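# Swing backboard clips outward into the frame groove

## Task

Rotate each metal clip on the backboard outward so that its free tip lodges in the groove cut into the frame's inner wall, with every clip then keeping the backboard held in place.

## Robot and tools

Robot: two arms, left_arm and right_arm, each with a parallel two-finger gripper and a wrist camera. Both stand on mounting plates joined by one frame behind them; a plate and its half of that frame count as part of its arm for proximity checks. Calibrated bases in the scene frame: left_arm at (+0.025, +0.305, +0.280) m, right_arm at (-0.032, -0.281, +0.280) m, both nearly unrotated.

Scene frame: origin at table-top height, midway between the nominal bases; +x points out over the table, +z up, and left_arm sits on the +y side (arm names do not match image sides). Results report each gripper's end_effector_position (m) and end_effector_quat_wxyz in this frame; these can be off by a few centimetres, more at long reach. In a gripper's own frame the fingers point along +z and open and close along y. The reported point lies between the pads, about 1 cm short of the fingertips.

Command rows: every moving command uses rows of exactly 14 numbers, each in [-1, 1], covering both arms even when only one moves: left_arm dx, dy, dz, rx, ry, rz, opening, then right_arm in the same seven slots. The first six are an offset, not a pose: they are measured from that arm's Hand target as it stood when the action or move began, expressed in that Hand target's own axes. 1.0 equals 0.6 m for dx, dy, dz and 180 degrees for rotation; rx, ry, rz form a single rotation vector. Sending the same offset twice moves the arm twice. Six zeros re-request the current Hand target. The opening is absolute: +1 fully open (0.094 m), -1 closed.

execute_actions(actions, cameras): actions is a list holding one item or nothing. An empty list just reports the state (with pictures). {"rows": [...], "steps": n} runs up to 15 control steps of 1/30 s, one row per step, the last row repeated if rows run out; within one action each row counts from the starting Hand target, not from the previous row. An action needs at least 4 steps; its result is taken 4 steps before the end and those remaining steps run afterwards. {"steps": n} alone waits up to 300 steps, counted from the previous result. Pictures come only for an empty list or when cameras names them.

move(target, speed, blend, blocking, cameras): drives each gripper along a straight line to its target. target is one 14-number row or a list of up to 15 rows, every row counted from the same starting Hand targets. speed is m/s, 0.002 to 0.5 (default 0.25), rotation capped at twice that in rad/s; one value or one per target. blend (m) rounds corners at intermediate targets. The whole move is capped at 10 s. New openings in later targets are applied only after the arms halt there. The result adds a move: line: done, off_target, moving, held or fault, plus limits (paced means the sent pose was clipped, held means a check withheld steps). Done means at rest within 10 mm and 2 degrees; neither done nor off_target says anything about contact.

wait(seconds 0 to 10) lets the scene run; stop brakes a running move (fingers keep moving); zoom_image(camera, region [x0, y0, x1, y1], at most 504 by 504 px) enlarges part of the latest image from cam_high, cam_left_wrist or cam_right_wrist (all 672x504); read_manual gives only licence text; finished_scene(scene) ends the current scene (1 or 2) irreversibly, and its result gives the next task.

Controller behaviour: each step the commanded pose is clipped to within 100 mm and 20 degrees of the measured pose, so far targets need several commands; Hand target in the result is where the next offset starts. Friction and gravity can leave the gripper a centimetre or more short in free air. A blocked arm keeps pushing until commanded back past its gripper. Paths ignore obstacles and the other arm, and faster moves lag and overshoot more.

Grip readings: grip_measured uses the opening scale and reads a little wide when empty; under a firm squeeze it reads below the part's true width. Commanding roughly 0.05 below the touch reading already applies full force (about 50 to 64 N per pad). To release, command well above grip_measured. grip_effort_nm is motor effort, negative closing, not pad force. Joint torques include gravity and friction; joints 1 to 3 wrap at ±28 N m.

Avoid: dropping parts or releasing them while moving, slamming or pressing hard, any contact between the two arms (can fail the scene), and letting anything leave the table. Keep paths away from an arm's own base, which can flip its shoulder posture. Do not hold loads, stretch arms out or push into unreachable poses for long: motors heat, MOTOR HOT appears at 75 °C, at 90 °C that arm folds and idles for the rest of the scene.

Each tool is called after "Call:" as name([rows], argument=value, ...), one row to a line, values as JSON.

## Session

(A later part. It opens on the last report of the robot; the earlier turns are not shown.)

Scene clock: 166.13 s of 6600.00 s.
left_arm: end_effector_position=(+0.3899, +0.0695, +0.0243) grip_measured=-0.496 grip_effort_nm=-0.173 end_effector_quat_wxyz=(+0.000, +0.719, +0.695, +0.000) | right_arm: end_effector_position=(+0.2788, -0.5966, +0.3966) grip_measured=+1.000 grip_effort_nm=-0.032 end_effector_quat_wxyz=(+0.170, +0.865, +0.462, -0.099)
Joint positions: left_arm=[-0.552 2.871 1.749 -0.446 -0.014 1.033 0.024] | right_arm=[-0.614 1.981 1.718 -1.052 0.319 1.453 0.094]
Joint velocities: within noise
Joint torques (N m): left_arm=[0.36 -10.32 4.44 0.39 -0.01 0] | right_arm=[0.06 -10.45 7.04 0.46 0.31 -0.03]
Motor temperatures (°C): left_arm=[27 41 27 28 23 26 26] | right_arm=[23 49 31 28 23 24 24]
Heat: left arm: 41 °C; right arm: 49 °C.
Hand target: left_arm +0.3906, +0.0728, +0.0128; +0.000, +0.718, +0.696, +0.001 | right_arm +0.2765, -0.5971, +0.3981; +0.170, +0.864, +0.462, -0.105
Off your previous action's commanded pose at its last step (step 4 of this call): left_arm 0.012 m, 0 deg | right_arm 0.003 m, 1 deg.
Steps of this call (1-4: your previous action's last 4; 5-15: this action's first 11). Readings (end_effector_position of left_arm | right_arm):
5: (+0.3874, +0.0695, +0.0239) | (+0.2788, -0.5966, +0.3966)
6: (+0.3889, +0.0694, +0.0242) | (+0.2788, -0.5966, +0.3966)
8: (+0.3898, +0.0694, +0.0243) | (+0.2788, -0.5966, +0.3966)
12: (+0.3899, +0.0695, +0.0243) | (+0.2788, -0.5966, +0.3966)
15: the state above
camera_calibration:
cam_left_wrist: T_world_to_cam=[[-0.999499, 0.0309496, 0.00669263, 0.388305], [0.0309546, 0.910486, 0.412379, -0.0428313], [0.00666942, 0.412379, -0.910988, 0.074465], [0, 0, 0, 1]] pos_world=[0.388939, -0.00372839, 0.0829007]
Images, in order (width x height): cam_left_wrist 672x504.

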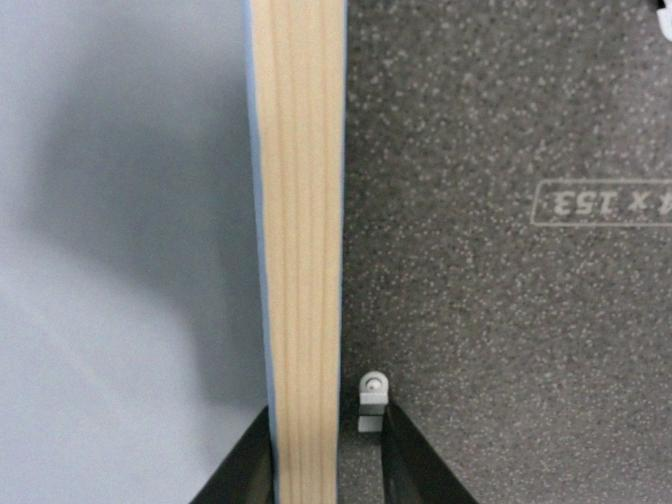

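Works well. Continuing to full squeeze.

Call:
execute_actions([
  {"rows":[[0,0,0,0,0,0,-0.77,0,0,0,0,0,0,1]],"steps":15},
])

Call:
move([
  [0,0,-0.01,0,0,0,-0.4,0,0,0,0,0,0,1],
  [-0.01,-0.03,-0.09,0,0,0,-0.4,0,0,0,0,0,0,1],
], cameras=["cam_left_wrist"])

Call:
zoom_image(camera="cam_left_wrist", region=[270, 260, 510, 440])

Scene clock: 166.67 s of 6600.00 s.
left_arm: end_effector_position=(+0.3927, +0.0697, +0.0242) grip_measured=-0.750 grip_effort_nm=-0.979 end_effector_quat_wxyz=(+0.004, +0.719, +0.695, +0.004) | right_arm: end_effector_position=(+0.2788, -0.5966, +0.3966) grip_measured=+1.000 grip_effort_nm=-0.042 end_effector_quat_wxyz=(+0.170, +0.865, +0.462, -0.099)
Joint positions: left_arm=[-0.55 2.872 1.751 -0.438 -0.019 1.034 0.012] | right_arm=[-0.614 1.981 1.718 -1.052 0.319 1.453 0.094]
Joint velocities: within noise
Joint torques (N m): left_arm=[0.21 -10.4 4.36 0.32 0.03 -0.01] | right_arm=[-0.01 -10.55 6.8 0.41 0.27 -0.05]
Motor temperatures (°C): left_arm=[27 41 27 28 23 26 26] | right_arm=[23 49 31 28 23 24 24]
Heat: left arm: 41 °C; right arm: 49 °C.
Hand target: left_arm +0.3906, +0.0728, +0.0129; +0.000, +0.718, +0.696, +0.001 | right_arm +0.2765, -0.5971, +0.3981; +0.170, +0.864, +0.462, -0.105
Off your previous action's commanded pose at its last step (step 4 of this call): left_arm 0.012 m, 0 deg | right_arm 0.003 m, 1 deg.
Steps of this call (1-4: your previous action's last 4; 5: nothing new was sent; 6-16: this action's first 11). Readings (end_effector_position of left_arm | right_arm):
6: (+0.3914, +0.0694, +0.0242) | (+0.2788, -0.5966, +0.3966)
7: (+0.3926, +0.0694, +0.0243) | (+0.2788, -0.5966, +0.3966)
9: (+0.3927, +0.0697, +0.0242) | (+0.2788, -0.5966, +0.3966)
13: (+0.3927, +0.0697, +0.0242) | (+0.2788, -0.5966, +0.3966)
16: the state above

Scene clock: 168.57 s of 6600.00 s.
left_arm: end_effector_position=(+0.3737, +0.0689, +0.0587) grip_measured=-0.402 grip_effort_nm=0.154 end_effector_quat_wxyz=(+0.000, +0.721, +0.693, +0.004) | right_arm: end_effector_position=(+0.2788, -0.5966, +0.3966) grip_measured=+1.000 grip_effort_nm=-0.032 end_effector_quat_wxyz=(+0.170, +0.865, +0.462, -0.099)
Joint positions: left_arm=[-0.578 2.73 1.602 -0.439 -0.021 1.011 0.028] | right_arm=[-0.614 1.981 1.718 -1.052 0.319 1.453 0.094]
Joint velocities: within noise
Joint torques (N m): left_arm=[-0.39 -14.91 2.69 0.09 0.06 -0.12] | right_arm=[-0.06 -10.36 7.02 0.39 0.32 -0.02]
Motor temperatures (°C): left_arm=[27 42 27 28 23 26 26] | right_arm=[23 49 31 28 23 24 24]
Heat: left arm: 42 °C; right arm: 49 °C.
Hand target: left_arm +0.3723, +0.0673, +0.0668; +0.000, +0.718, +0.696, +0.001 | right_arm +0.2765, -0.5971, +0.3981; +0.170, +0.864, +0.462, -0.105
Off your previous action's commanded pose at its last step (step 4 of this call): left_arm 0.012 m, 1 deg | right_arm 0.003 m, 1 deg.
Off the commanded pose: left_arm 0.008 m, 1 deg | right_arm 0.003 m, 1 deg.
Kept back: nothing.
move: done
camera_calibration:
cam_left_wrist: T_world_to_cam=[[-0.999368, 0.0354833, 0.00190394, 0.37178], [0.0330393, 0.908139, 0.417363, -0.0568082], [0.0130804, 0.417162, -0.908738, 0.103295], [0, 0, 0, 1]] pos_world=[0.372071, -0.00469279, 0.116869]
Images, in order (width x height): cam_left_wrist 672x504.

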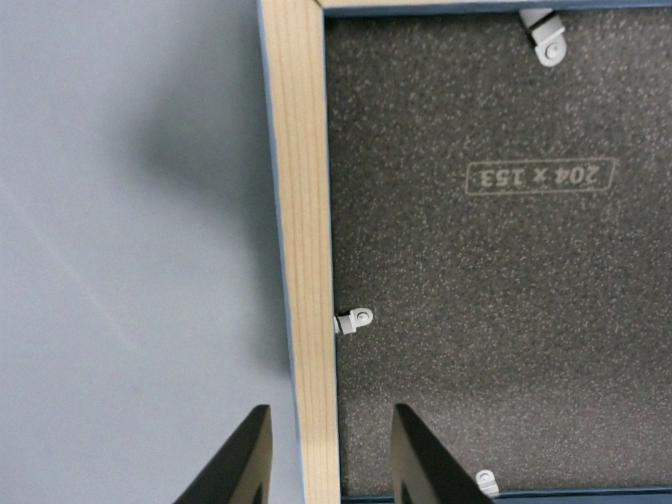

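Scaled by 2.100 from the camera's 672x504 image, which has a finer 960x720 frame.

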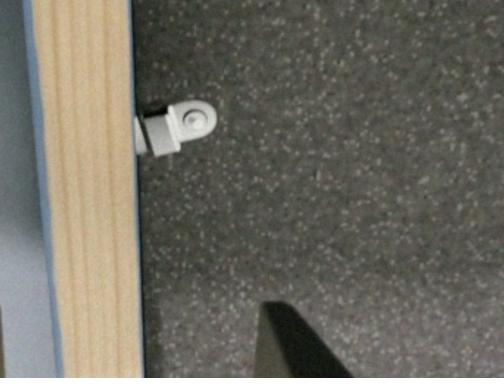

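Call:
move([
  [-0.127,-0.0717,0.01,0,0,-0.0045,-0.4,0,0,0,0,0,0,1],
], cameras=["cam_left_wrist"])

Scene clock: 170.03 s of 6600.00 s.
left_arm: end_effector_position=(+0.3277, -0.0076, +0.0646) grip_measured=-0.402 grip_effort_nm=0.154 end_effector_quat_wxyz=(+0.006, +0.717, +0.697, +0.002) | right_arm: end_effector_position=(+0.2788, -0.5966, +0.3966) grip_measured=+1.000 grip_effort_nm=-0.042 end_effector_quat_wxyz=(+0.170, +0.865, +0.462, -0.099)
Joint positions: left_arm=[-0.783 2.745 1.667 -0.481 -0.017 0.795 0.028] | right_arm=[-0.614 1.981 1.718 -1.052 0.319 1.453 0.094]
Joint velocities: within noise
Joint torques (N m): left_arm=[-0.29 -11.4 5.23 0.08 0.02 -0.12] | right_arm=[-0.03 -10.58 6.9 0.44 0.29 -0.05]
Motor temperatures (°C): left_arm=[27 42 27 28 23 26 26] | right_arm=[23 49 31 28 23 24 24]
Heat: left arm: 42 °C; right arm: 49 °C.
Hand target: left_arm +0.3269, -0.0075, +0.0607; +0.000, +0.713, +0.701, +0.001 | right_arm +0.2765, -0.5971, +0.3981; +0.170, +0.864, +0.462, -0.105
Off the commanded pose: left_arm 0.004 m, 1 deg | right_arm 0.003 m, 1 deg.
Kept back: nothing.
move: done
camera_calibration:
cam_left_wrist: T_world_to_cam=[[-0.999695, 0.0243044, -0.00440172, 0.328955], [0.0204253, 0.913661, 0.405964, 0.0166266], [0.0138884, 0.40575, -0.913878, 0.141192], [0, 0, 0, 1]] pos_world=[0.326555, -0.080475, 0.123731]
Images, in order (width x height): cam_left_wrist 672x504.

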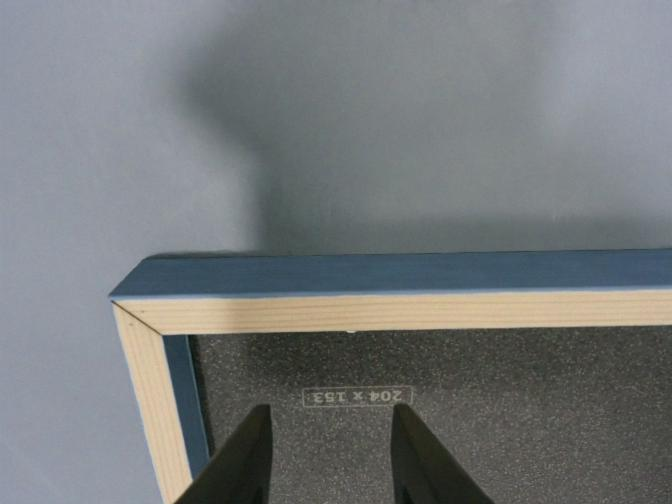

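Call:
move([
  [-0.0085,0.004,0.055,0,0,0,-0.4,0,0,0,0,0,0,1],
], cameras=["cam_left_wrist"])

Scene clock: 171.33 s of 6600.00 s.
left_arm: end_effector_position=(+0.3252, -0.0052, +0.0289) grip_measured=-0.402 grip_effort_nm=0.154 end_effector_quat_wxyz=(-0.009, +0.715, +0.699, +0.003) | right_arm: end_effector_position=(+0.2788, -0.5966, +0.3966) grip_measured=+1.000 grip_effort_nm=-0.032 end_effector_quat_wxyz=(+0.170, +0.865, +0.462, -0.099)
Joint positions: left_arm=[-0.783 2.867 1.756 -0.479 -0.019 0.79 0.028] | right_arm=[-0.614 1.981 1.718 -1.052 0.319 1.453 0.094]
Joint velocities: within noise
Joint torques (N m): left_arm=[-0.47 -12.07 5.39 0.23 0.04 -0.11] | right_arm=[0.01 -10.41 6.95 0.42 0.28 -0.05]
Motor temperatures (°C): left_arm=[27 42 27 28 23 26 26] | right_arm=[23 49 31 28 23 24 24]
Heat: left arm: 42 °C; right arm: 49 °C.
Hand target: left_arm +0.3293, -0.0127, +0.0277; +0.000, +0.713, +0.701, +0.001 | right_arm +0.2765, -0.5971, +0.3981; +0.170, +0.864, +0.462, -0.105
Off the commanded pose: left_arm 0.009 m, 1 deg | right_arm 0.003 m, 1 deg.
Kept back: nothing.
move: done
camera_calibration:
cam_left_wrist: T_world_to_cam=[[-0.999679, 0.0192563, 0.0164408, 0.325579], [0.0244354, 0.903848, 0.427155, 0.027042], [-0.00663458, 0.427419, -0.904029, 0.114061], [0, 0, 0, 1]] pos_world=[0.32557, -0.0794634, 0.0862109]
Images, in order (width x height): cam_left_wrist 672x504.

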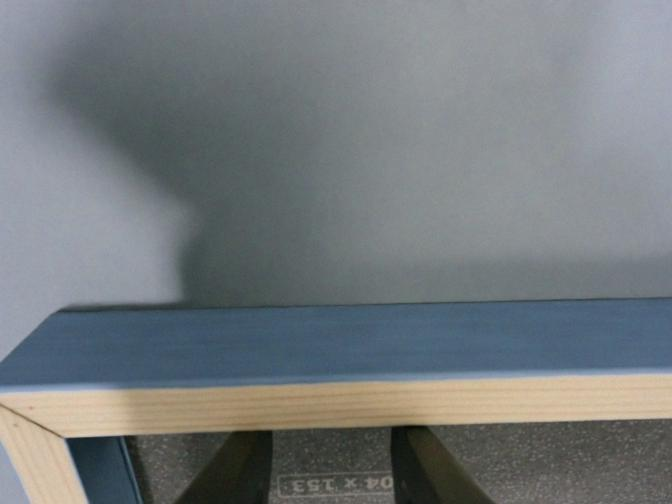

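Call:
move([
  [-0.004,-0.003,0.018,0,0,0,-0.4,0,0,0,0,0,0,1],
], cameras=["cam_left_wrist"], speed=0.1)

Scene clock: 172.27 s of 6600.00 s.
left_arm: end_effector_position=(+0.3271, -0.0061, +0.0248) grip_measured=-0.402 grip_effort_nm=0.154 end_effector_quat_wxyz=(-0.010, +0.713, +0.701, +0.005) | right_arm: end_effector_position=(+0.2788, -0.5966, +0.3966) grip_measured=+1.000 grip_effort_nm=-0.032 end_effector_quat_wxyz=(+0.170, +0.865, +0.462, -0.099)
Joint positions: left_arm=[-0.783 2.886 1.78 -0.486 -0.024 0.784 0.028] | right_arm=[-0.614 1.981 1.718 -1.052 0.319 1.453 0.094]
Joint velocities: within noise
Joint torques (N m): left_arm=[-0.96 -10.81 5.35 0.38 0.09 -0.11] | right_arm=[0.08 -10.56 6.86 0.43 0.25 0.01]
Motor temperatures (°C): left_arm=[27 42 27 28 23 26 26] | right_arm=[23 49 31 28 23 24 24]
Heat: left arm: 42 °C; right arm: 49 °C.
Hand target: left_arm +0.3275, -0.0150, +0.0169; +0.000, +0.713, +0.701, +0.001 | right_arm +0.2765, -0.5971, +0.3981; +0.170, +0.864, +0.462, -0.105
Off the commanded pose: left_arm 0.012 m, 1 deg | right_arm 0.003 m, 1 deg.
Kept back: nothing.
move: off_target (left_arm)
camera_calibration:
cam_left_wrist: T_world_to_cam=[[-0.999807, 0.0135791, 0.0141701, 0.327661], [0.0183622, 0.902114, 0.431106, 0.0314337], [-0.00692906, 0.431283, -0.90219, 0.110858], [0, 0, 0, 1]] pos_world=[0.327788, -0.0806172, 0.0818206]
Images, in order (width x height): cam_left_wrist 672x504.

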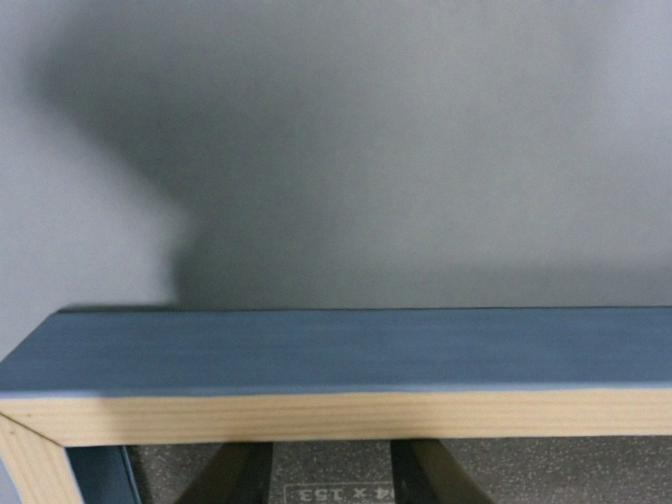

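Call:
move([
  [-0.003,0,0.004,0,0,0,-0.6,0,0,0,0,0,0,1],
  [-0.003,0,0.004,0,0,0,-0.9,0,0,0,0,0,0,1],
], cameras=["cam_left_wrist"], speed=0.1)

Scene clock: 174.73 s of 6600.00 s.
left_arm: end_effector_position=(+0.3259, -0.0066, +0.0245) grip_measured=-0.895 grip_effort_nm=-0.252 end_effector_quat_wxyz=(-0.015, +0.713, +0.701, +0.006) | right_arm: end_effector_position=(+0.2788, -0.5966, +0.3966) grip_measured=+1.000 grip_effort_nm=-0.032 end_effector_quat_wxyz=(+0.170, +0.865, +0.462, -0.099)
Joint positions: left_arm=[-0.787 2.892 1.795 -0.504 -0.026 0.781 0.005] | right_arm=[-0.614 1.981 1.718 -1.052 0.319 1.453 0.094]
Joint velocities: within noise
Joint torques (N m): left_arm=[-0.91 -10.47 5.35 0.51 0.11 -0.11] | right_arm=[-0.03 -10.62 7.06 0.43 0.29 -0.03]
Motor temperatures (°C): left_arm=[27 42 27 28 23 26 26] | right_arm=[23 49 31 28 23 24 24]
Heat: left arm: 42 °C; right arm: 49 °C.
Hand target: left_arm +0.3274, -0.0168, +0.0144; +0.000, +0.713, +0.701, +0.001 | right_arm +0.2765, -0.5971, +0.3981; +0.170, +0.864, +0.462, -0.105
Off the commanded pose: left_arm 0.014 m, 2 deg | right_arm 0.003 m, 1 deg.
Kept back: nothing.
move: off_target (left_arm); target 2's new opening was sent with left_arm's hand 0.015 m and 2 deg from that target
camera_calibration:
cam_left_wrist: T_world_to_cam=[[-0.999719, 0.0136266, 0.0193783, 0.326281], [0.0207512, 0.898312, 0.438867, 0.0310373], [-0.0114275, 0.439146, -0.898343, 0.112271], [0, 0, 0, 1]] pos_world=[0.326828, -0.0816307, 0.0809138]
Images, in order (width x height): cam_left_wrist 672x504.

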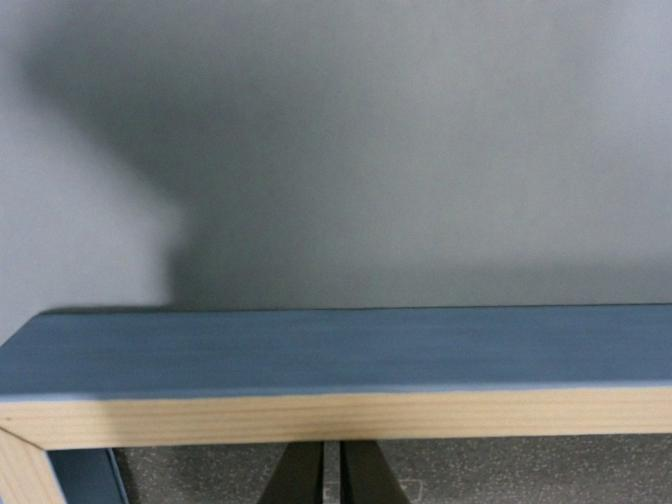

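Call:
execute_actions([
  {"rows":[[0,0,0,0,0,0,-0.98,0,0,0,0,0,0,1]],"steps":15},
])

Call:
execute_actions([
  {"steps":6},
])

Scene clock: 175.23 s of 6600.00 s.
left_arm: end_effector_position=(+0.3250, -0.0069, +0.0247) grip_measured=-0.973 grip_effort_nm=-0.359 end_effector_quat_wxyz=(-0.016, +0.713, +0.701, +0.006) | right_arm: end_effector_position=(+0.2788, -0.5966, +0.3966) grip_measured=+1.000 grip_effort_nm=-0.032 end_effector_quat_wxyz=(+0.170, +0.865, +0.462, -0.099)
Joint positions: left_arm=[-0.788 2.892 1.796 -0.507 -0.024 0.781 0.001] | right_arm=[-0.614 1.981 1.718 -1.052 0.319 1.453 0.094]
Joint velocities: within noise
Joint torques (N m): left_arm=[-0.81 -10.47 5.29 0.53 0.09 -0.11] | right_arm=[-0.09 -10.51 6.99 0.44 0.31 -0.03]
Motor temperatures (°C): left_arm=[27 42 27 28 23 26 26] | right_arm=[23 49 31 28 23 24 24]
Heat: left arm: 42 °C; right arm: 49 °C.
Hand target: left_arm +0.3274, -0.0168, +0.0144; +0.000, +0.713, +0.701, +0.001 | right_arm +0.2765, -0.5971, +0.3981; +0.170, +0.864, +0.462, -0.105
Steps of this call (1-4: nothing new was sent; 5-15: this action's first 11). Readings (end_effector_position of left_arm | right_arm):
5: (+0.3255, -0.0065, +0.0245) | (+0.2788, -0.5966, +0.3966)
6: (+0.3250, -0.0064, +0.0246) | (+0.2788, -0.5966, +0.3966)
8: (+0.3250, -0.0069, +0.0247) | (+0.2788, -0.5966, +0.3966)
12: (+0.3250, -0.0069, +0.0247) | (+0.2788, -0.5966, +0.3966)
15: the state above

Scene clock: 175.43 s of 6600.00 s.
left_arm: end_effector_position=(+0.3250, -0.0069, +0.0247) grip_measured=-0.973 grip_effort_nm=-0.359 end_effector_quat_wxyz=(-0.016, +0.713, +0.701, +0.006) | right_arm: end_effector_position=(+0.2788, -0.5966, +0.3966) grip_measured=+1.000 grip_effort_nm=-0.037 end_effector_quat_wxyz=(+0.170, +0.865, +0.462, -0.099)
Joint positions: left_arm=[-0.788 2.892 1.796 -0.507 -0.024 0.781 0.001] | right_arm=[-0.614 1.981 1.718 -1.052 0.319 1.453 0.094]
Joint velocities: within noise
Joint torques (N m): left_arm=[-0.8 -10.47 5.29 0.52 0.09 -0.11] | right_arm=[0.03 -10.54 7.08 0.43 0.28 -0.03]
Motor temperatures (°C): left_arm=[27 42 27 28 23 26 26] | right_arm=[23 49 31 28 23 24 24]
Heat: left arm: 42 °C; right arm: 49 °C.
Hand target: left_arm +0.3274, -0.0168, +0.0144; +0.000, +0.713, +0.701, +0.001 | right_arm +0.2765, -0.5971, +0.3981; +0.170, +0.864, +0.462, -0.105
Off the commanded pose: left_arm 0.014 m, 2 deg | right_arm 0.003 m, 1 deg.
Steps of this call (1-4: your previous action's last 4; 5-6: nothing new was sent). Readings (end_effector_position of left_arm | right_arm):
1: (+0.3250, -0.0069, +0.0247) | (+0.2788, -0.5966, +0.3966)
2: (+0.3250, -0.0069, +0.0247) | (+0.2788, -0.5966, +0.3966)
4: (+0.3250, -0.0069, +0.0247) | (+0.2788, -0.5966, +0.3966)
6: the state above

Call:
move([
  [0,0,0.0,0,0,0,-0.4,0,0,0,0,0,0,1],
  [0.02,0,-0.12,0,0,0,-0.4,0,0,0,0,0,0,1],
], cameras=["cam_left_wrist"])

Scene clock: 177.57 s of 6600.00 s.
left_arm: end_effector_position=(+0.3290, -0.0072, +0.0816) grip_measured=-0.403 grip_effort_nm=0.164 end_effector_quat_wxyz=(+0.004, +0.712, +0.702, +0.005) | right_arm: end_effector_position=(+0.2788, -0.5966, +0.3966) grip_measured=+1.000 grip_effort_nm=-0.032 end_effector_quat_wxyz=(+0.170, +0.865, +0.462, -0.099)
Joint positions: left_arm=[-0.783 2.7 1.659 -0.522 -0.024 0.781 0.028] | right_arm=[-0.614 1.981 1.718 -1.052 0.319 1.453 0.094]
Joint velocities: within noise
Joint torques (N m): left_arm=[0.14 -14.43 3.04 0.1 0.08 0.02] | right_arm=[-0.05 -10.59 7.01 0.44 0.28 0.01]
Motor temperatures (°C): left_arm=[27 42 27 28 23 26 26] | right_arm=[23 49 31 28 23 24 24]
Heat: left arm: 42 °C; right arm: 49 °C.
Hand target: left_arm +0.3275, -0.0049, +0.0866; +0.000, +0.713, +0.701, +0.001 | right_arm +0.2765, -0.5971, +0.3981; +0.170, +0.864, +0.462, -0.105
Off the commanded pose: left_arm 0.006 m, 1 deg | right_arm 0.003 m, 1 deg.
Kept back: nothing.
move: done
camera_calibration:
cam_left_wrist: T_world_to_cam=[[-0.999929, 0.0106138, -0.00544756, 0.330411], [0.00741477, 0.910617, 0.413185, 0.0130152], [0.0093461, 0.413115, -0.910631, 0.157836], [0, 0, 0, 1]] pos_world=[0.328816, -0.080563, 0.140152]
Images, in order (width x height): cam_left_wrist 672x504.

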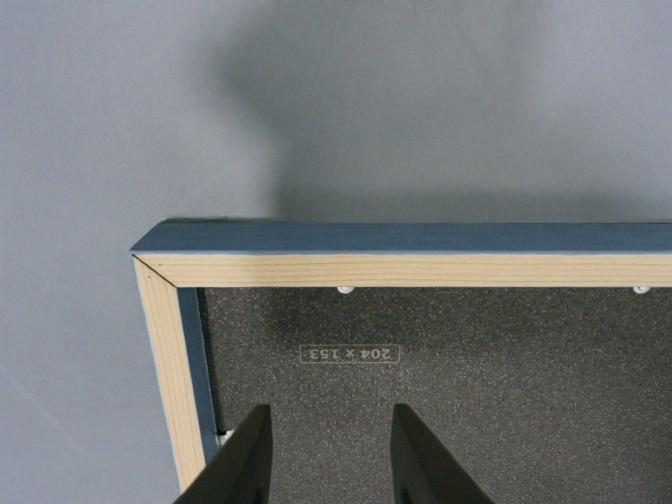

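Call:
move([
  [0.08,0,0,0,0,0,-0.4,0,0,0,0,0,0,1],
], cameras=["cam_left_wrist"])

Call:
zoom_image(camera="cam_left_wrist", region=[230, 60, 470, 240])

Scene clock: 179.17 s of 6600.00 s.
left_arm: end_effector_position=(+0.3234, +0.0517, +0.0760) grip_measured=-0.403 grip_effort_nm=0.168 end_effector_quat_wxyz=(-0.018, +0.708, +0.706, +0.003) | right_arm: end_effector_position=(+0.2788, -0.5966, +0.3966) grip_measured=+1.000 grip_effort_nm=-0.037 end_effector_quat_wxyz=(+0.170, +0.865, +0.462, -0.099)
Joint positions: left_arm=[-0.689 2.631 1.458 -0.433 -0.023 0.866 0.028] | right_arm=[-0.614 1.981 1.718 -1.052 0.319 1.453 0.094]
Joint velocities: within noise
Joint torques (N m): left_arm=[-0.59 -14.93 2.56 0.27 0.08 0.03] | right_arm=[-0.06 -10.47 7.08 0.45 0.31 -0.05]
Motor temperatures (°C): left_arm=[27 43 27 28 23 26 26] | right_arm=[23 49 31 28 23 24 24]
Heat: left arm: 43 °C; right arm: 49 °C.
Hand target: left_arm +0.3283, +0.0431, +0.0866; +0.000, +0.713, +0.701, +0.001 | right_arm +0.2765, -0.5971, +0.3981; +0.170, +0.864, +0.462, -0.105
Off the commanded pose: left_arm 0.014 m, 2 deg | right_arm 0.003 m, 1 deg.
Kept back: nothing.
move: off_target (left_arm)
camera_calibration:
cam_left_wrist: T_world_to_cam=[[-0.999605, 0.000578001, 0.0280932, 0.321964], [0.0128682, 0.898202, 0.439395, -0.0414004], [-0.0249794, 0.439583, -0.897855, 0.137221], [0, 0, 0, 1]] pos_world=[0.325797, -0.0233199, 0.13235]
Images, in order (width x height): cam_left_wrist 672x504.

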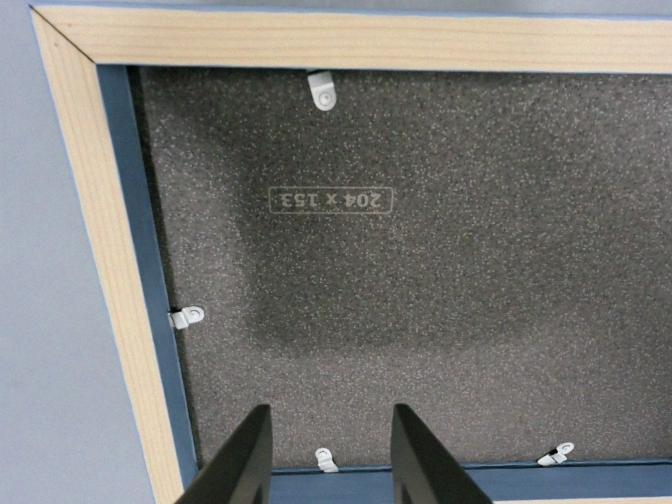

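Scaled by 2.100 from the camera's 672x504 image, which has a finer 960x720 frame.

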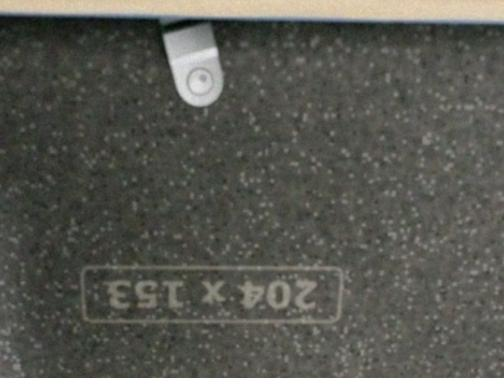

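Call:
move([
  [0.0397,0.0889,0.03,0,0,0,0.0,0,0,0,0,0,0,1],
  [0.0397,0.0889,0.085,0,0,0,0.0,0,0,0,0,0,0,1],
], cameras=["cam_left_wrist"])

Scene clock: 182.63 s of 6600.00 s.
left_arm: end_effector_position=(+0.3781, +0.0721, +0.0345) grip_measured=-0.003 grip_effort_nm=0.164 end_effector_quat_wxyz=(-0.007, +0.709, +0.705, +0.003) | right_arm: end_effector_position=(+0.2788, -0.5966, +0.3966) grip_measured=+1.000 grip_effort_nm=-0.037 end_effector_quat_wxyz=(+0.170, +0.865, +0.462, -0.099)
Joint positions: left_arm=[-0.566 2.819 1.676 -0.439 -0.022 0.99 0.047] | right_arm=[-0.614 1.981 1.718 -1.052 0.319 1.453 0.094]
Joint velocities: within noise
Joint torques (N m): left_arm=[-0.47 -12.49 4.83 0.18 0.07 0.03] | right_arm=[0.02 -10.36 6.95 0.45 0.29 -0.02]
Motor temperatures (°C): left_arm=[27 43 27 28 23 26 26] | right_arm=[23 49 31 28 23 24 24]
Heat: left arm: 43 °C; right arm: 49 °C.
Hand target: left_arm +0.3823, +0.0660, +0.0357; +0.000, +0.713, +0.701, +0.001 | right_arm +0.2765, -0.5971, +0.3981; +0.170, +0.864, +0.462, -0.105
Off the commanded pose: left_arm 0.007 m, 1 deg | right_arm 0.003 m, 1 deg.
Kept back: nothing.
move: done
camera_calibration:
cam_left_wrist: T_world_to_cam=[[-0.999905, 0.00243823, 0.0135875, 0.378255], [0.00798431, 0.905087, 0.425151, -0.0404026], [-0.0112613, 0.425219, -0.905021, 0.0884334], [0, 0, 0, 1]] pos_world=[0.379537, -0.00195796, 0.0920717]
Images, in order (width x height): cam_left_wrist 672x504.

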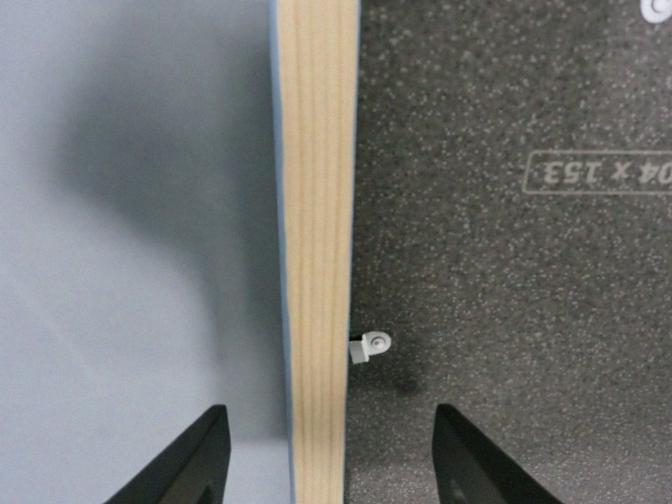

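Call:
move([
  [0.000,0.00,0.02,0,0,0,0.0,0,0,0,0,0,0,1],
], cameras=["cam_left_wrist"], speed=0.15)

Scene clock: 183.67 s of 6600.00 s.
left_arm: end_effector_position=(+0.3790, +0.0714, +0.0275) grip_measured=-0.003 grip_effort_nm=0.168 end_effector_quat_wxyz=(-0.007, +0.709, +0.705, +0.003) | right_arm: end_effector_position=(+0.2788, -0.5966, +0.3966) grip_measured=+1.000 grip_effort_nm=-0.037 end_effector_quat_wxyz=(+0.170, +0.865, +0.462, -0.099)
Joint positions: left_arm=[-0.566 2.844 1.697 -0.434 -0.022 0.991 0.047] | right_arm=[-0.614 1.981 1.718 -1.052 0.319 1.453 0.094]
Joint velocities: within noise
Joint torques (N m): left_arm=[-0.46 -11.37 4.96 0.27 0.07 0.04] | right_arm=[-0.14 -10.55 7.04 0.43 0.29 -0.03]
Motor temperatures (°C): left_arm=[27 43 27 28 23 26 26] | right_arm=[23 49 31 28 23 24 24]
Heat: left arm: 43 °C; right arm: 49 °C.
Hand target: left_arm +0.3821, +0.0661, +0.0236; +0.000, +0.713, +0.701, +0.001 | right_arm +0.2765, -0.5971, +0.3981; +0.170, +0.864, +0.462, -0.105
Off the commanded pose: left_arm 0.007 m, 1 deg | right_arm 0.003 m, 1 deg.
Kept back: nothing.
move: done
camera_calibration:
cam_left_wrist: T_world_to_cam=[[-0.999907, 0.00319874, 0.0132801, 0.379253], [0.00853969, 0.905173, 0.424958, -0.0369538], [-0.0106614, 0.425032, -0.905116, 0.0821713], [0, 0, 0, 1]] pos_world=[0.38041, -0.00268895, 0.0850418]
Images, in order (width x height): cam_left_wrist 672x504.

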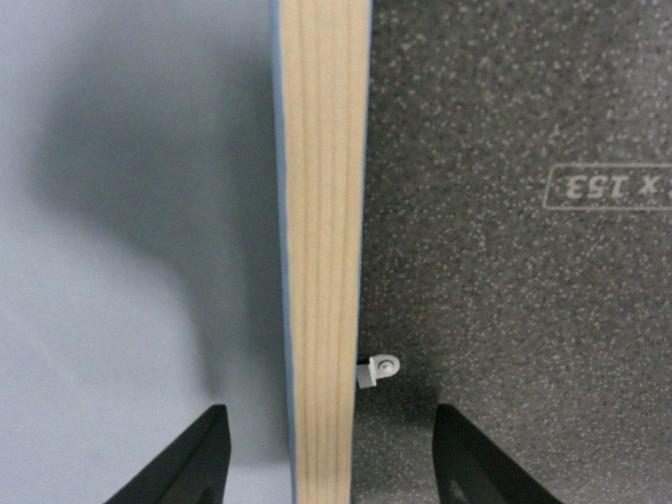

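Call:
execute_actions([
  {"rows":[[-0.0055,0.0084,0.002,0,0,0,0.0,0,0,0,0,0,0,1],[-0.0055,0.0084,0.002,0,0,0,0.0,0,0,0,0,0,0,1],[-0.0055,0.0084,0.002,0,0,0,0.0,0,0,0,0,0,0,1],[-0.0055,0.0084,0.002,0,0,0,0.0,0,0,0,0,0,0,1],[-0.0,0.0,0.004,0,0,0,0.0,0,0,0,0,0,0,1]],"steps":15},
], cameras=["cam_left_wrist"])

Scene clock: 184.40 s of 6600.00 s.
left_arm: end_effector_position=(+0.3878, +0.0655, +0.0263) grip_measured=-0.003 grip_effort_nm=0.168 end_effector_quat_wxyz=(+0.003, +0.709, +0.705, +0.005) | right_arm: end_effector_position=(+0.2788, -0.5966, +0.3966) grip_measured=+1.000 grip_effort_nm=-0.032 end_effector_quat_wxyz=(+0.170, +0.865, +0.462, -0.099)
Joint positions: left_arm=[-0.566 2.861 1.733 -0.432 -0.022 0.992 0.047] | right_arm=[-0.614 1.981 1.718 -1.052 0.319 1.453 0.094]
Joint velocities: within noise
Joint torques (N m): left_arm=[-0.43 -12.22 2.78 0.31 0.07 0.03] | right_arm=[-0.02 -10.52 7.05 0.46 0.3 0.01]
Motor temperatures (°C): left_arm=[27 43 27 28 23 26 26] | right_arm=[23 49 31 28 23 24 24]
Heat: left arm: 43 °C; right arm: 49 °C.
Hand target: left_arm +0.3822, +0.0660, +0.0212; +0.000, +0.713, +0.701, +0.001 | right_arm +0.2765, -0.5971, +0.3981; +0.170, +0.864, +0.462, -0.105
Steps of this call (1-11: nothing new was sent; 12-22: this action's first 11). Readings (end_effector_position of left_arm | right_arm):
12: (+0.3795, +0.0711, +0.0273) | (+0.2788, -0.5966, +0.3966)
13: (+0.3819, +0.0695, +0.0268) | (+0.2788, -0.5966, +0.3966)
15: (+0.3858, +0.0669, +0.0263) | (+0.2788, -0.5966, +0.3966)
19: (+0.3876, +0.0656, +0.0263) | (+0.2788, -0.5966, +0.3966)
22: the state above
camera_calibration:
cam_left_wrist: T_world_to_cam=[[-0.999981, 0.00371768, -0.00487207, 0.388564], [0.0013662, 0.910213, 0.414139, -0.0284977], [0.00597425, 0.414124, -0.910201, 0.0781095], [0, 0, 0, 1]] pos_world=[0.388129, -0.00785256, 0.0847904]
Images, in order (width x height): cam_left_wrist 672x504.

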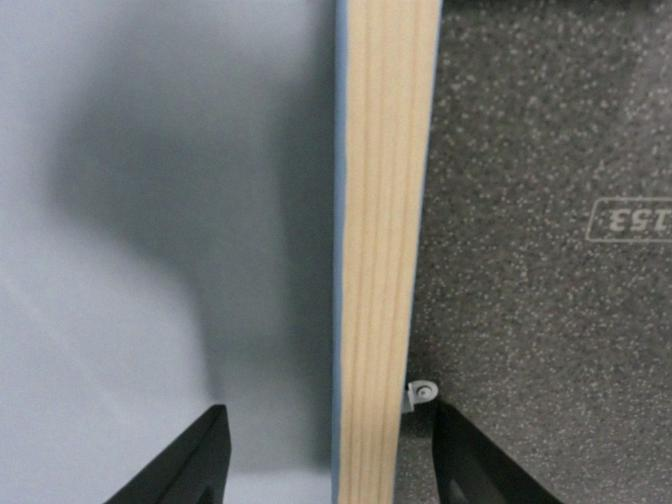

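Call:
execute_actions([
  {"rows":[[0.0,0.0,0.01,0,0,0,0.08,0,0,0,0,0,0,1]],"steps":15},
], cameras=[])

Call:
execute_actions([
  {"steps":6},
], cameras=["cam_left_wrist"])

Scene clock: 184.93 s of 6600.00 s.
left_arm: end_effector_position=(+0.3877, +0.0656, +0.0243) grip_measured=+0.077 grip_effort_nm=0.173 end_effector_quat_wxyz=(+0.004, +0.709, +0.705, +0.005) | right_arm: end_effector_position=(+0.2788, -0.5966, +0.3966) grip_measured=+1.000 grip_effort_nm=-0.032 end_effector_quat_wxyz=(+0.170, +0.865, +0.462, -0.099)
Joint positions: left_arm=[-0.566 2.866 1.733 -0.425 -0.022 0.992 0.051] | right_arm=[-0.614 1.981 1.718 -1.052 0.319 1.453 0.094]
Joint velocities: within noise
Joint torques (N m): left_arm=[-0.42 -11.11 3.62 0.32 0.07 0.03] | right_arm=[-0.03 -10.52 7.01 0.41 0.27 -0.02]
Motor temperatures (°C): left_arm=[27 43 27 28 23 26 26] | right_arm=[23 49 31 28 23 24 24]
Heat: left arm: 43 °C; right arm: 49 °C.
Hand target: left_arm +0.3823, +0.0660, +0.0152; +0.000, +0.713, +0.701, +0.001 | right_arm +0.2765, -0.5971, +0.3981; +0.170, +0.864, +0.462, -0.105
Off your previous action's commanded pose at its last step (step 4 of this call): left_arm 0.008 m, 1 deg | right_arm 0.003 m, 1 deg.
Steps of this call (1-4: your previous action's last 4; 5: nothing new was sent; 6-16: this action's first 11). Readings (end_effector_position of left_arm | right_arm):
6: (+0.3877, +0.0656, +0.0260) | (+0.2788, -0.5966, +0.3966)
7: (+0.3878, +0.0656, +0.0256) | (+0.2788, -0.5966, +0.3966)
9: (+0.3872, +0.0659, +0.0243) | (+0.2788, -0.5966, +0.3966)
13: (+0.3877, +0.0656, +0.0243) | (+0.2788, -0.5966, +0.3966)
16: the state above
No camera images: "cameras" was empty.

Scene clock: 185.13 s of 6600.00 s.
left_arm: end_effector_position=(+0.3877, +0.0656, +0.0243) grip_measured=+0.077 grip_effort_nm=0.168 end_effector_quat_wxyz=(+0.004, +0.709, +0.705, +0.005) | right_arm: end_effector_position=(+0.2788, -0.5966, +0.3966) grip_measured=+1.000 grip_effort_nm=-0.042 end_effector_quat_wxyz=(+0.170, +0.865, +0.462, -0.099)
Joint positions: left_arm=[-0.566 2.866 1.733 -0.425 -0.022 0.992 0.051] | right_arm=[-0.614 1.981 1.718 -1.052 0.319 1.453 0.094]
Joint velocities: within noise
Joint torques (N m): left_arm=[-0.42 -11.08 3.62 0.32 0.07 0.03] | right_arm=[-0.09 -10.45 7.13 0.44 0.28 0.03]
Motor temperatures (°C): left_arm=[27 42 27 28 23 26 26] | right_arm=[23 49 31 28 23 24 24]
Heat: left arm: 42 °C; right arm: 49 °C.
Hand target: left_arm +0.3823, +0.0660, +0.0152; +0.000, +0.713, +0.701, +0.001 | right_arm +0.2765, -0.5971, +0.3981; +0.170, +0.864, +0.462, -0.105
Off the commanded pose: left_arm 0.011 m, 1 deg | right_arm 0.003 m, 1 deg.
Steps of this call (1-4: your previous action's last 4; 5-6: nothing new was sent). Readings (end_effector_position of left_arm | right_arm):
1: (+0.3877, +0.0656, +0.0243) | (+0.2788, -0.5966, +0.3966)
2: (+0.3877, +0.0656, +0.0243) | (+0.2788, -0.5966, +0.3966)
4: (+0.3877, +0.0656, +0.0243) | (+0.2788, -0.5966, +0.3966)
6: the state above
camera_calibration:
cam_left_wrist: T_world_to_cam=[[-0.999972, 0.00368587, -0.00646516, 0.388457], [0.000685278, 0.910649, 0.41318, -0.0274447], [0.00741042, 0.413164, -0.910626, 0.0757463], [0, 0, 0, 1]] pos_world=[0.387904, -0.00773494, 0.0828276]
Images, in order (width x height): cam_left_wrist 672x504.

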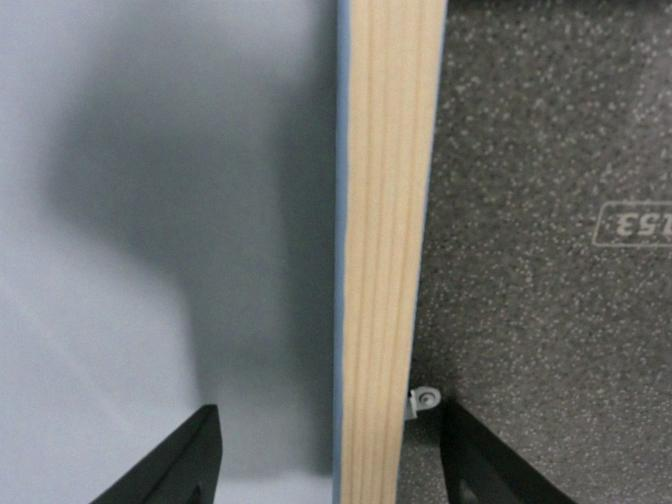

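Call:
execute_actions([
  {"rows":[[0,0,0,0,0,0,-0.3,0,0,0,0,0,0,1]],"steps":15},
])

Call:
execute_actions([
  {"rows":[[0,0,0,0,0,0,-0.55,0,0,0,0,0,0,1]],"steps":12},
])

Call:
execute_actions([
  {"rows":[[0,0,0,0,0,0,-0.78,0,0,0,0,0,0,1]],"steps":15},
], cameras=["cam_left_wrist"])

Call:
move([
  [0,0,0,0,0,0,-0.4,0,0,0,0,0,0,1],
  [0,0,-0.1,0,0,0,-0.4,0,0,0,0,0,0,1],
], cameras=["cam_left_wrist"])

Call:
zoom_image(camera="cam_left_wrist", region=[270, 260, 510, 440])

Scene clock: 185.73 s of 6600.00 s.
left_arm: end_effector_position=(+0.3854, +0.0660, +0.0243) grip_measured=-0.297 grip_effort_nm=-0.125 end_effector_quat_wxyz=(+0.001, +0.710, +0.704, +0.002) | right_arm: end_effector_position=(+0.2788, -0.5966, +0.3966) grip_measured=+1.000 grip_effort_nm=-0.032 end_effector_quat_wxyz=(+0.170, +0.865, +0.462, -0.099)
Joint positions: left_arm=[-0.566 2.866 1.733 -0.434 -0.017 0.993 0.033] | right_arm=[-0.614 1.981 1.718 -1.052 0.319 1.453 0.094]
Joint velocities: within noise
Joint torques (N m): left_arm=[-0.42 -11.08 3.6 0.37 0.01 0.02] | right_arm=[0.06 -10.56 6.94 0.41 0.29 -0.04]
Motor temperatures (°C): left_arm=[27 42 27 28 23 26 26] | right_arm=[23 49 31 28 23 24 24]
Heat: left arm: 42 °C; right arm: 49 °C.
Hand target: left_arm +0.3823, +0.0660, +0.0152; +0.000, +0.713, +0.701, +0.001 | right_arm +0.2765, -0.5971, +0.3981; +0.170, +0.864, +0.462, -0.105
Steps of this call (1-7: nothing new was sent; 8-18: this action's first 11). Readings (end_effector_position of left_arm | right_arm):
8: (+0.3876, +0.0656, +0.0243) | (+0.2788, -0.5966, +0.3966)
9: (+0.3864, +0.0659, +0.0243) | (+0.2788, -0.5966, +0.3966)
11: (+0.3857, +0.0662, +0.0243) | (+0.2788, -0.5966, +0.3966)
15: (+0.3855, +0.0661, +0.0243) | (+0.2788, -0.5966, +0.3966)
18: the state above

Scene clock: 186.13 s of 6600.00 s.
left_arm: end_effector_position=(+0.3837, +0.0663, +0.0243) grip_measured=-0.547 grip_effort_nm=-0.134 end_effector_quat_wxyz=(-0.002, +0.710, +0.704, -0.001) | right_arm: end_effector_position=(+0.2788, -0.5966, +0.3966) grip_measured=+1.000 grip_effort_nm=-0.037 end_effector_quat_wxyz=(+0.170, +0.865, +0.462, -0.099)
Joint positions: left_arm=[-0.566 2.866 1.733 -0.44 -0.013 0.993 0.021] | right_arm=[-0.614 1.981 1.718 -1.052 0.319 1.453 0.094]
Joint velocities: within noise
Joint torques (N m): left_arm=[-0.42 -11.1 3.6 0.43 -0.05 0.02] | right_arm=[-0.03 -10.54 7.04 0.4 0.28 -0.03]
Motor temperatures (°C): left_arm=[27 42 27 28 23 26 26] | right_arm=[23 49 31 28 23 24 24]
Heat: left arm: 42 °C; right arm: 49 °C.
Hand target: left_arm +0.3823, +0.0660, +0.0152; +0.000, +0.713, +0.701, +0.001 | right_arm +0.2765, -0.5971, +0.3981; +0.170, +0.864, +0.462, -0.105
Off your previous action's commanded pose at its last step (step 4 of this call): left_arm 0.010 m, 1 deg | right_arm 0.003 m, 1 deg.
Steps of this call (1-4: your previous action's last 4; 5-12: this action's first 8). Readings (end_effector_position of left_arm | right_arm):
5: (+0.3847, +0.0660, +0.0243) | (+0.2788, -0.5966, +0.3966)
6: (+0.3841, +0.0662, +0.0243) | (+0.2788, -0.5966, +0.3966)
8: (+0.3838, +0.0663, +0.0243) | (+0.2788, -0.5966, +0.3966)
12: the state above

Scene clock: 186.63 s of 6600.00 s.
left_arm: end_effector_position=(+0.3841, +0.0657, +0.0243) grip_measured=-0.749 grip_effort_nm=-0.955 end_effector_quat_wxyz=(-0.001, +0.712, +0.702, -0.001) | right_arm: end_effector_position=(+0.2788, -0.5966, +0.3966) grip_measured=+1.000 grip_effort_nm=-0.032 end_effector_quat_wxyz=(+0.170, +0.865, +0.462, -0.099)
Joint positions: left_arm=[-0.566 2.866 1.733 -0.438 -0.012 0.998 0.012] | right_arm=[-0.614 1.981 1.718 -1.052 0.319 1.453 0.094]
Joint velocities: within noise
Joint torques (N m): left_arm=[-0.42 -11.06 3.6 0.41 -0.03 -0.02] | right_arm=[-0.01 -10.5 7.02 0.4 0.3 -0.03]
Motor temperatures (°C): left_arm=[27 42 27 28 23 26 26] | right_arm=[23 49 31 28 23 24 24]
Heat: left arm: 42 °C; right arm: 49 °C.
Hand target: left_arm +0.3823, +0.0660, +0.0152; +0.000, +0.713, +0.701, +0.001 | right_arm +0.2765, -0.5971, +0.3981; +0.170, +0.864, +0.462, -0.105
Off your previous action's commanded pose at its last step (step 4 of this call): left_arm 0.009 m, 1 deg | right_arm 0.003 m, 1 deg.
Steps of this call (1-4: your previous action's last 4; 5-15: this action's first 11). Readings (end_effector_position of left_arm | right_arm):
5: (+0.3835, +0.0660, +0.0243) | (+0.2788, -0.5966, +0.3966)
6: (+0.3837, +0.0659, +0.0243) | (+0.2788, -0.5966, +0.3966)
8: (+0.3840, +0.0657, +0.0243) | (+0.2788, -0.5966, +0.3966)
12: (+0.3841, +0.0657, +0.0243) | (+0.2788, -0.5966, +0.3966)
15: the state above
camera_calibration:
cam_left_wrist: T_world_to_cam=[[-0.999902, 0.0103863, 0.00938815, 0.38406], [0.0133293, 0.911343, 0.411432, -0.0324296], [-0.00428258, 0.411516, -0.911392, 0.0803138], [0, 0, 0, 1]] pos_world=[0.384799, -0.00748488, 0.0829343]
Images, in order (width x height): cam_left_wrist 672x504.

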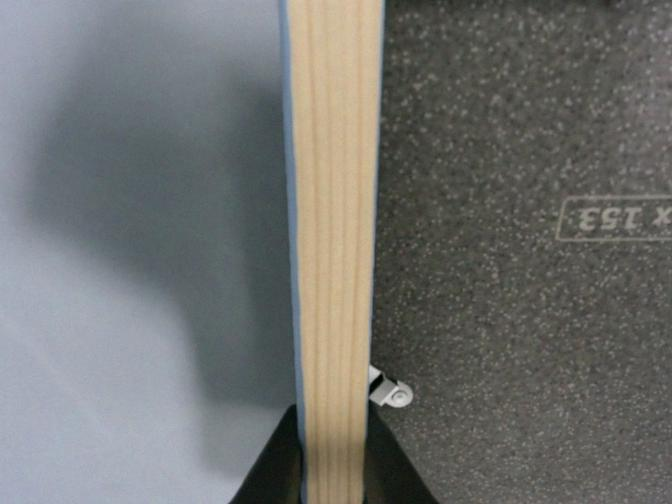

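Scene clock: 188.57 s of 6600.00 s.
left_arm: end_effector_position=(+0.3855, +0.0666, +0.0689) grip_measured=-0.403 grip_effort_nm=0.159 end_effector_quat_wxyz=(+0.004, +0.712, +0.702, +0.002) | right_arm: end_effector_position=(+0.2788, -0.5966, +0.3966) grip_measured=+1.000 grip_effort_nm=-0.042 end_effector_quat_wxyz=(+0.170, +0.865, +0.462, -0.099)
Joint positions: left_arm=[-0.566 2.723 1.648 -0.485 -0.017 0.998 0.028] | right_arm=[-0.614 1.981 1.718 -1.052 0.319 1.453 0.094]
Joint velocities: within noise
Joint torques (N m): left_arm=[-0.61 -14.71 2.91 0.09 0.02 -0.05] | right_arm=[-0.02 -10.44 6.93 0.48 0.27 -0.01]
Motor temperatures (°C): left_arm=[27 42 27 28 23 26 26] | right_arm=[23 49 31 28 23 24 24]
Heat: left arm: 42 °C; right arm: 49 °C.
Hand target: left_arm +0.3821, +0.0661, +0.0752; +0.000, +0.713, +0.701, +0.001 | right_arm +0.2765, -0.5971, +0.3981; +0.170, +0.864, +0.462, -0.105
Off your previous action's commanded pose at its last step (step 4 of this call): left_arm 0.009 m, 0 deg | right_arm 0.003 m, 1 deg.
Off the commanded pose: left_arm 0.007 m, 1 deg | right_arm 0.003 m, 1 deg.
Kept back: nothing.
move: done
camera_calibration:
cam_left_wrist: T_world_to_cam=[[-0.999947, 0.0102454, -0.00131055, 0.385729], [0.00880436, 0.911813, 0.410511, -0.0498487], [0.00540083, 0.410478, -0.911855, 0.116979], [0, 0, 0, 1]] pos_world=[0.385515, -0.00651649, 0.127637]
Images, in order (width x height): cam_left_wrist 672x504.

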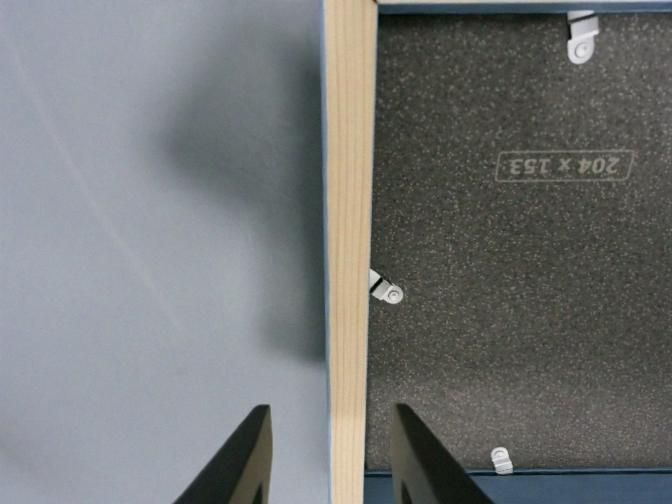

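Scaled by 2.100 from the camera's 672x504 image, which has a finer 960x720 frame.

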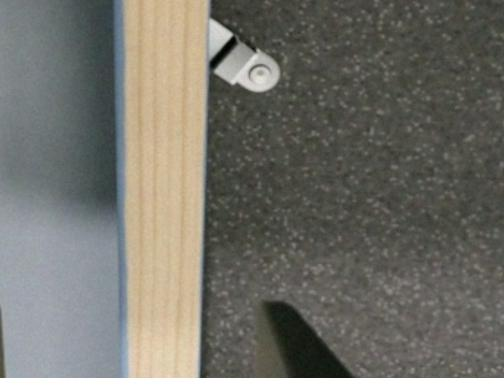

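Call:
move([
  [-0.0203,-0.018,0.025,0,0,-0.5,-0.3,0,0,0,0,0,0,1],
], cameras=["cam_left_wrist"], speed=0.5)

Scene clock: 191.37 s of 6600.00 s.
left_arm: end_effector_position=(+0.3777, +0.0533, +0.0691) grip_measured=-0.303 grip_effort_nm=0.168 end_effector_quat_wxyz=(+0.006, +0.011, +1.000, -0.003) | right_arm: end_effector_position=(+0.2788, -0.5966, +0.3966) grip_measured=+1.000 grip_effort_nm=-0.037 end_effector_quat_wxyz=(+0.170, +0.865, +0.462, -0.099)
Joint positions: left_arm=[-0.601 2.723 1.648 -0.481 -0.016 -0.598 0.033] | right_arm=[-0.614 1.981 1.718 -1.052 0.319 1.453 0.094]
Joint velocities: within noise
Joint torques (N m): left_arm=[-0.72 -11.26 3.19 0.34 0.02 -0.12] | right_arm=[-0.03 -10.47 6.93 0.47 0.27 -0.02]
Motor temperatures (°C): left_arm=[27 43 27 28 23 26 26] | right_arm=[23 49 31 28 23 24 24]
Heat: left arm: 43 °C; right arm: 49 °C.
Hand target: left_arm +0.3712, +0.0541, +0.0602; +0.001, +0.009, +1.000, +0.000 | right_arm +0.2765, -0.5971, +0.3981; +0.170, +0.864, +0.462, -0.105
Off the commanded pose: left_arm 0.011 m, 1 deg | right_arm 0.003 m, 1 deg.
Kept back: nothing.
move: off_target (left_arm)
camera_calibration:
cam_left_wrist: T_world_to_cam=[[-0.0197057, -0.999732, 0.0121307, 0.060725], [-0.915797, 0.0229168, 0.400988, 0.359528], [-0.401159, -0.00320748, -0.916003, 0.298578], [0, 0, 0, 1]] pos_world=[0.450228, 0.0534272, 0.128596]
Images, in order (width x height): cam_left_wrist 672x504.

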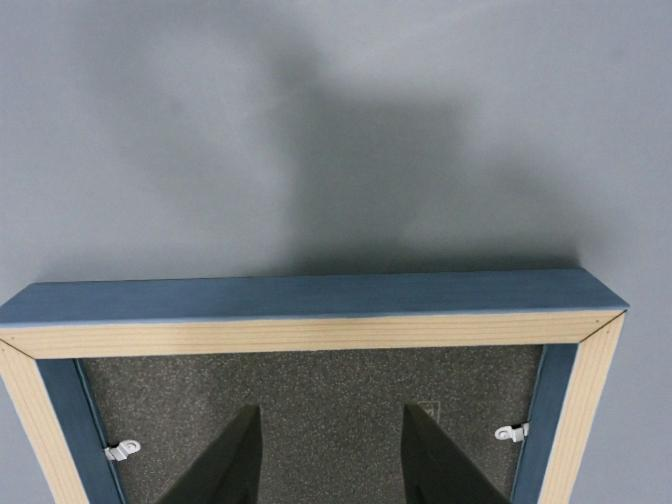

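Call:
move([
  [0.006,0.005,0.045,0,0,0,-0.2,0,0,0,0,0,0,1],
], cameras=["cam_left_wrist"], speed=0.2)

Scene clock: 192.53 s of 6600.00 s.
left_arm: end_effector_position=(+0.3666, +0.0606, +0.0367) grip_measured=-0.203 grip_effort_nm=0.168 end_effector_quat_wxyz=(-0.003, +0.010, +1.000, +0.004) | right_arm: end_effector_position=(+0.2788, -0.5966, +0.3966) grip_measured=+1.000 grip_effort_nm=-0.037 end_effector_quat_wxyz=(+0.170, +0.865, +0.462, -0.099)
Joint positions: left_arm=[-0.601 2.803 1.648 -0.423 -0.016 -0.601 0.037] | right_arm=[-0.614 1.981 1.718 -1.052 0.319 1.453 0.094]
Joint velocities: within noise
Joint torques (N m): left_arm=[-0.54 -11.74 3.92 0.31 0.01 -0.11] | right_arm=[0.03 -10.59 7.02 0.41 0.29 -0.03]
Motor temperatures (°C): left_arm=[27 43 27 28 23 26 26] | right_arm=[23 49 31 28 23 24 24]
Heat: left arm: 43 °C; right arm: 49 °C.
Hand target: left_arm +0.3676, +0.0572, +0.0331; +0.001, +0.009, +1.000, +0.000 | right_arm +0.2765, -0.5971, +0.3981; +0.170, +0.864, +0.462, -0.105
Off the commanded pose: left_arm 0.005 m, 1 deg | right_arm 0.003 m, 1 deg.
Kept back: nothing.
move: done
camera_calibration:
cam_left_wrist: T_world_to_cam=[[-0.0176184, -0.999845, -0.000618596, 0.0680011], [-0.908343, 0.0157475, 0.417929, 0.359287], [-0.417855, 0.00792515, -0.908479, 0.269621], [0, 0, 0, 1]] pos_world=[0.440217, 0.0601959, 0.0948304]
Images, in order (width x height): cam_left_wrist 672x504.

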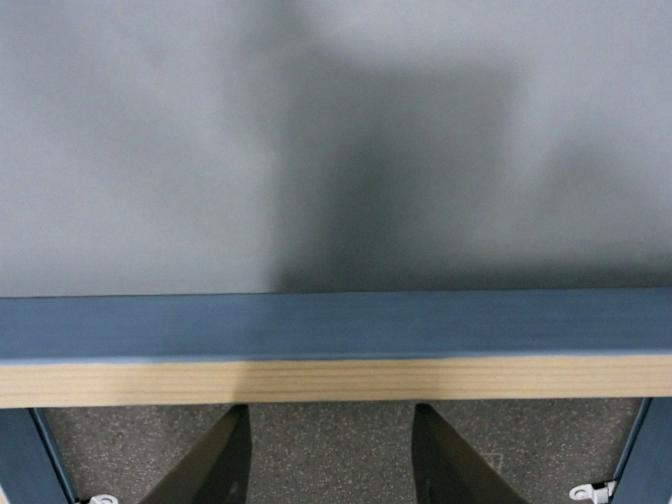

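Call:
move([
  [-0.012,-0.006,0.016,0,0,0,-0.2,0,0,0,0,0,0,1],
], cameras=["cam_left_wrist"], speed=0.2)

Scene clock: 194.20 s of 6600.00 s.
left_arm: end_effector_position=(+0.3670, +0.0581, +0.0269) grip_measured=-0.203 grip_effort_nm=0.164 end_effector_quat_wxyz=(-0.010, +0.011, +1.000, +0.005) | right_arm: end_effector_position=(+0.2788, -0.5966, +0.3966) grip_measured=+1.000 grip_effort_nm=-0.042 end_effector_quat_wxyz=(+0.170, +0.865, +0.462, -0.099)
Joint positions: left_arm=[-0.602 2.846 1.698 -0.442 -0.01 -0.601 0.037] | right_arm=[-0.614 1.981 1.718 -1.052 0.319 1.453 0.094]
Joint velocities: within noise
Joint torques (N m): left_arm=[-0.24 -11.34 5.45 0.29 -0.06 -0.08] | right_arm=[0.08 -10.55 6.97 0.41 0.29 0]
Motor temperatures (°C): left_arm=[27 43 27 28 23 26 26] | right_arm=[23 49 31 28 23 24 24]
Heat: left arm: 43 °C; right arm: 49 °C.
Hand target: left_arm +0.3748, +0.0535, +0.0236; +0.001, +0.009, +1.000, +0.000 | right_arm +0.2765, -0.5971, +0.3981; +0.170, +0.864, +0.462, -0.105
Off the commanded pose: left_arm 0.010 m, 1 deg | right_arm 0.003 m, 1 deg.
Kept back: nothing.
move: done
camera_calibration:
cam_left_wrist: T_world_to_cam=[[-0.018456, -0.999828, -0.0018925, 0.0658055], [-0.90243, 0.0158431, 0.430545, 0.361239], [-0.430441, 0.00965397, -0.902567, 0.265292], [0, 0, 0, 1]] pos_world=[0.4414, 0.0575099, 0.0840385]
Images, in order (width x height): cam_left_wrist 672x504.

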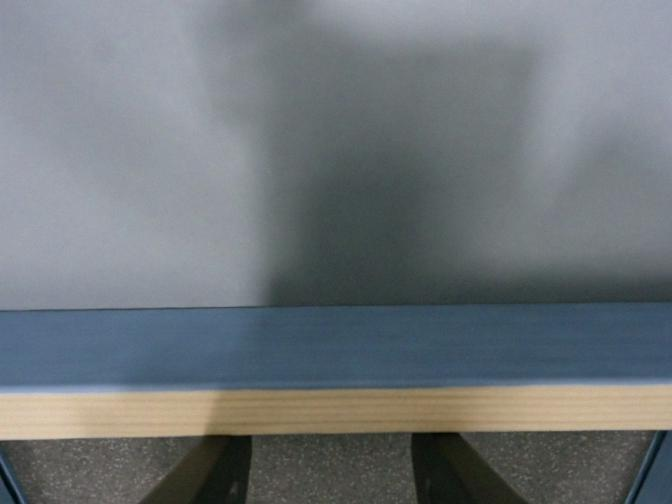

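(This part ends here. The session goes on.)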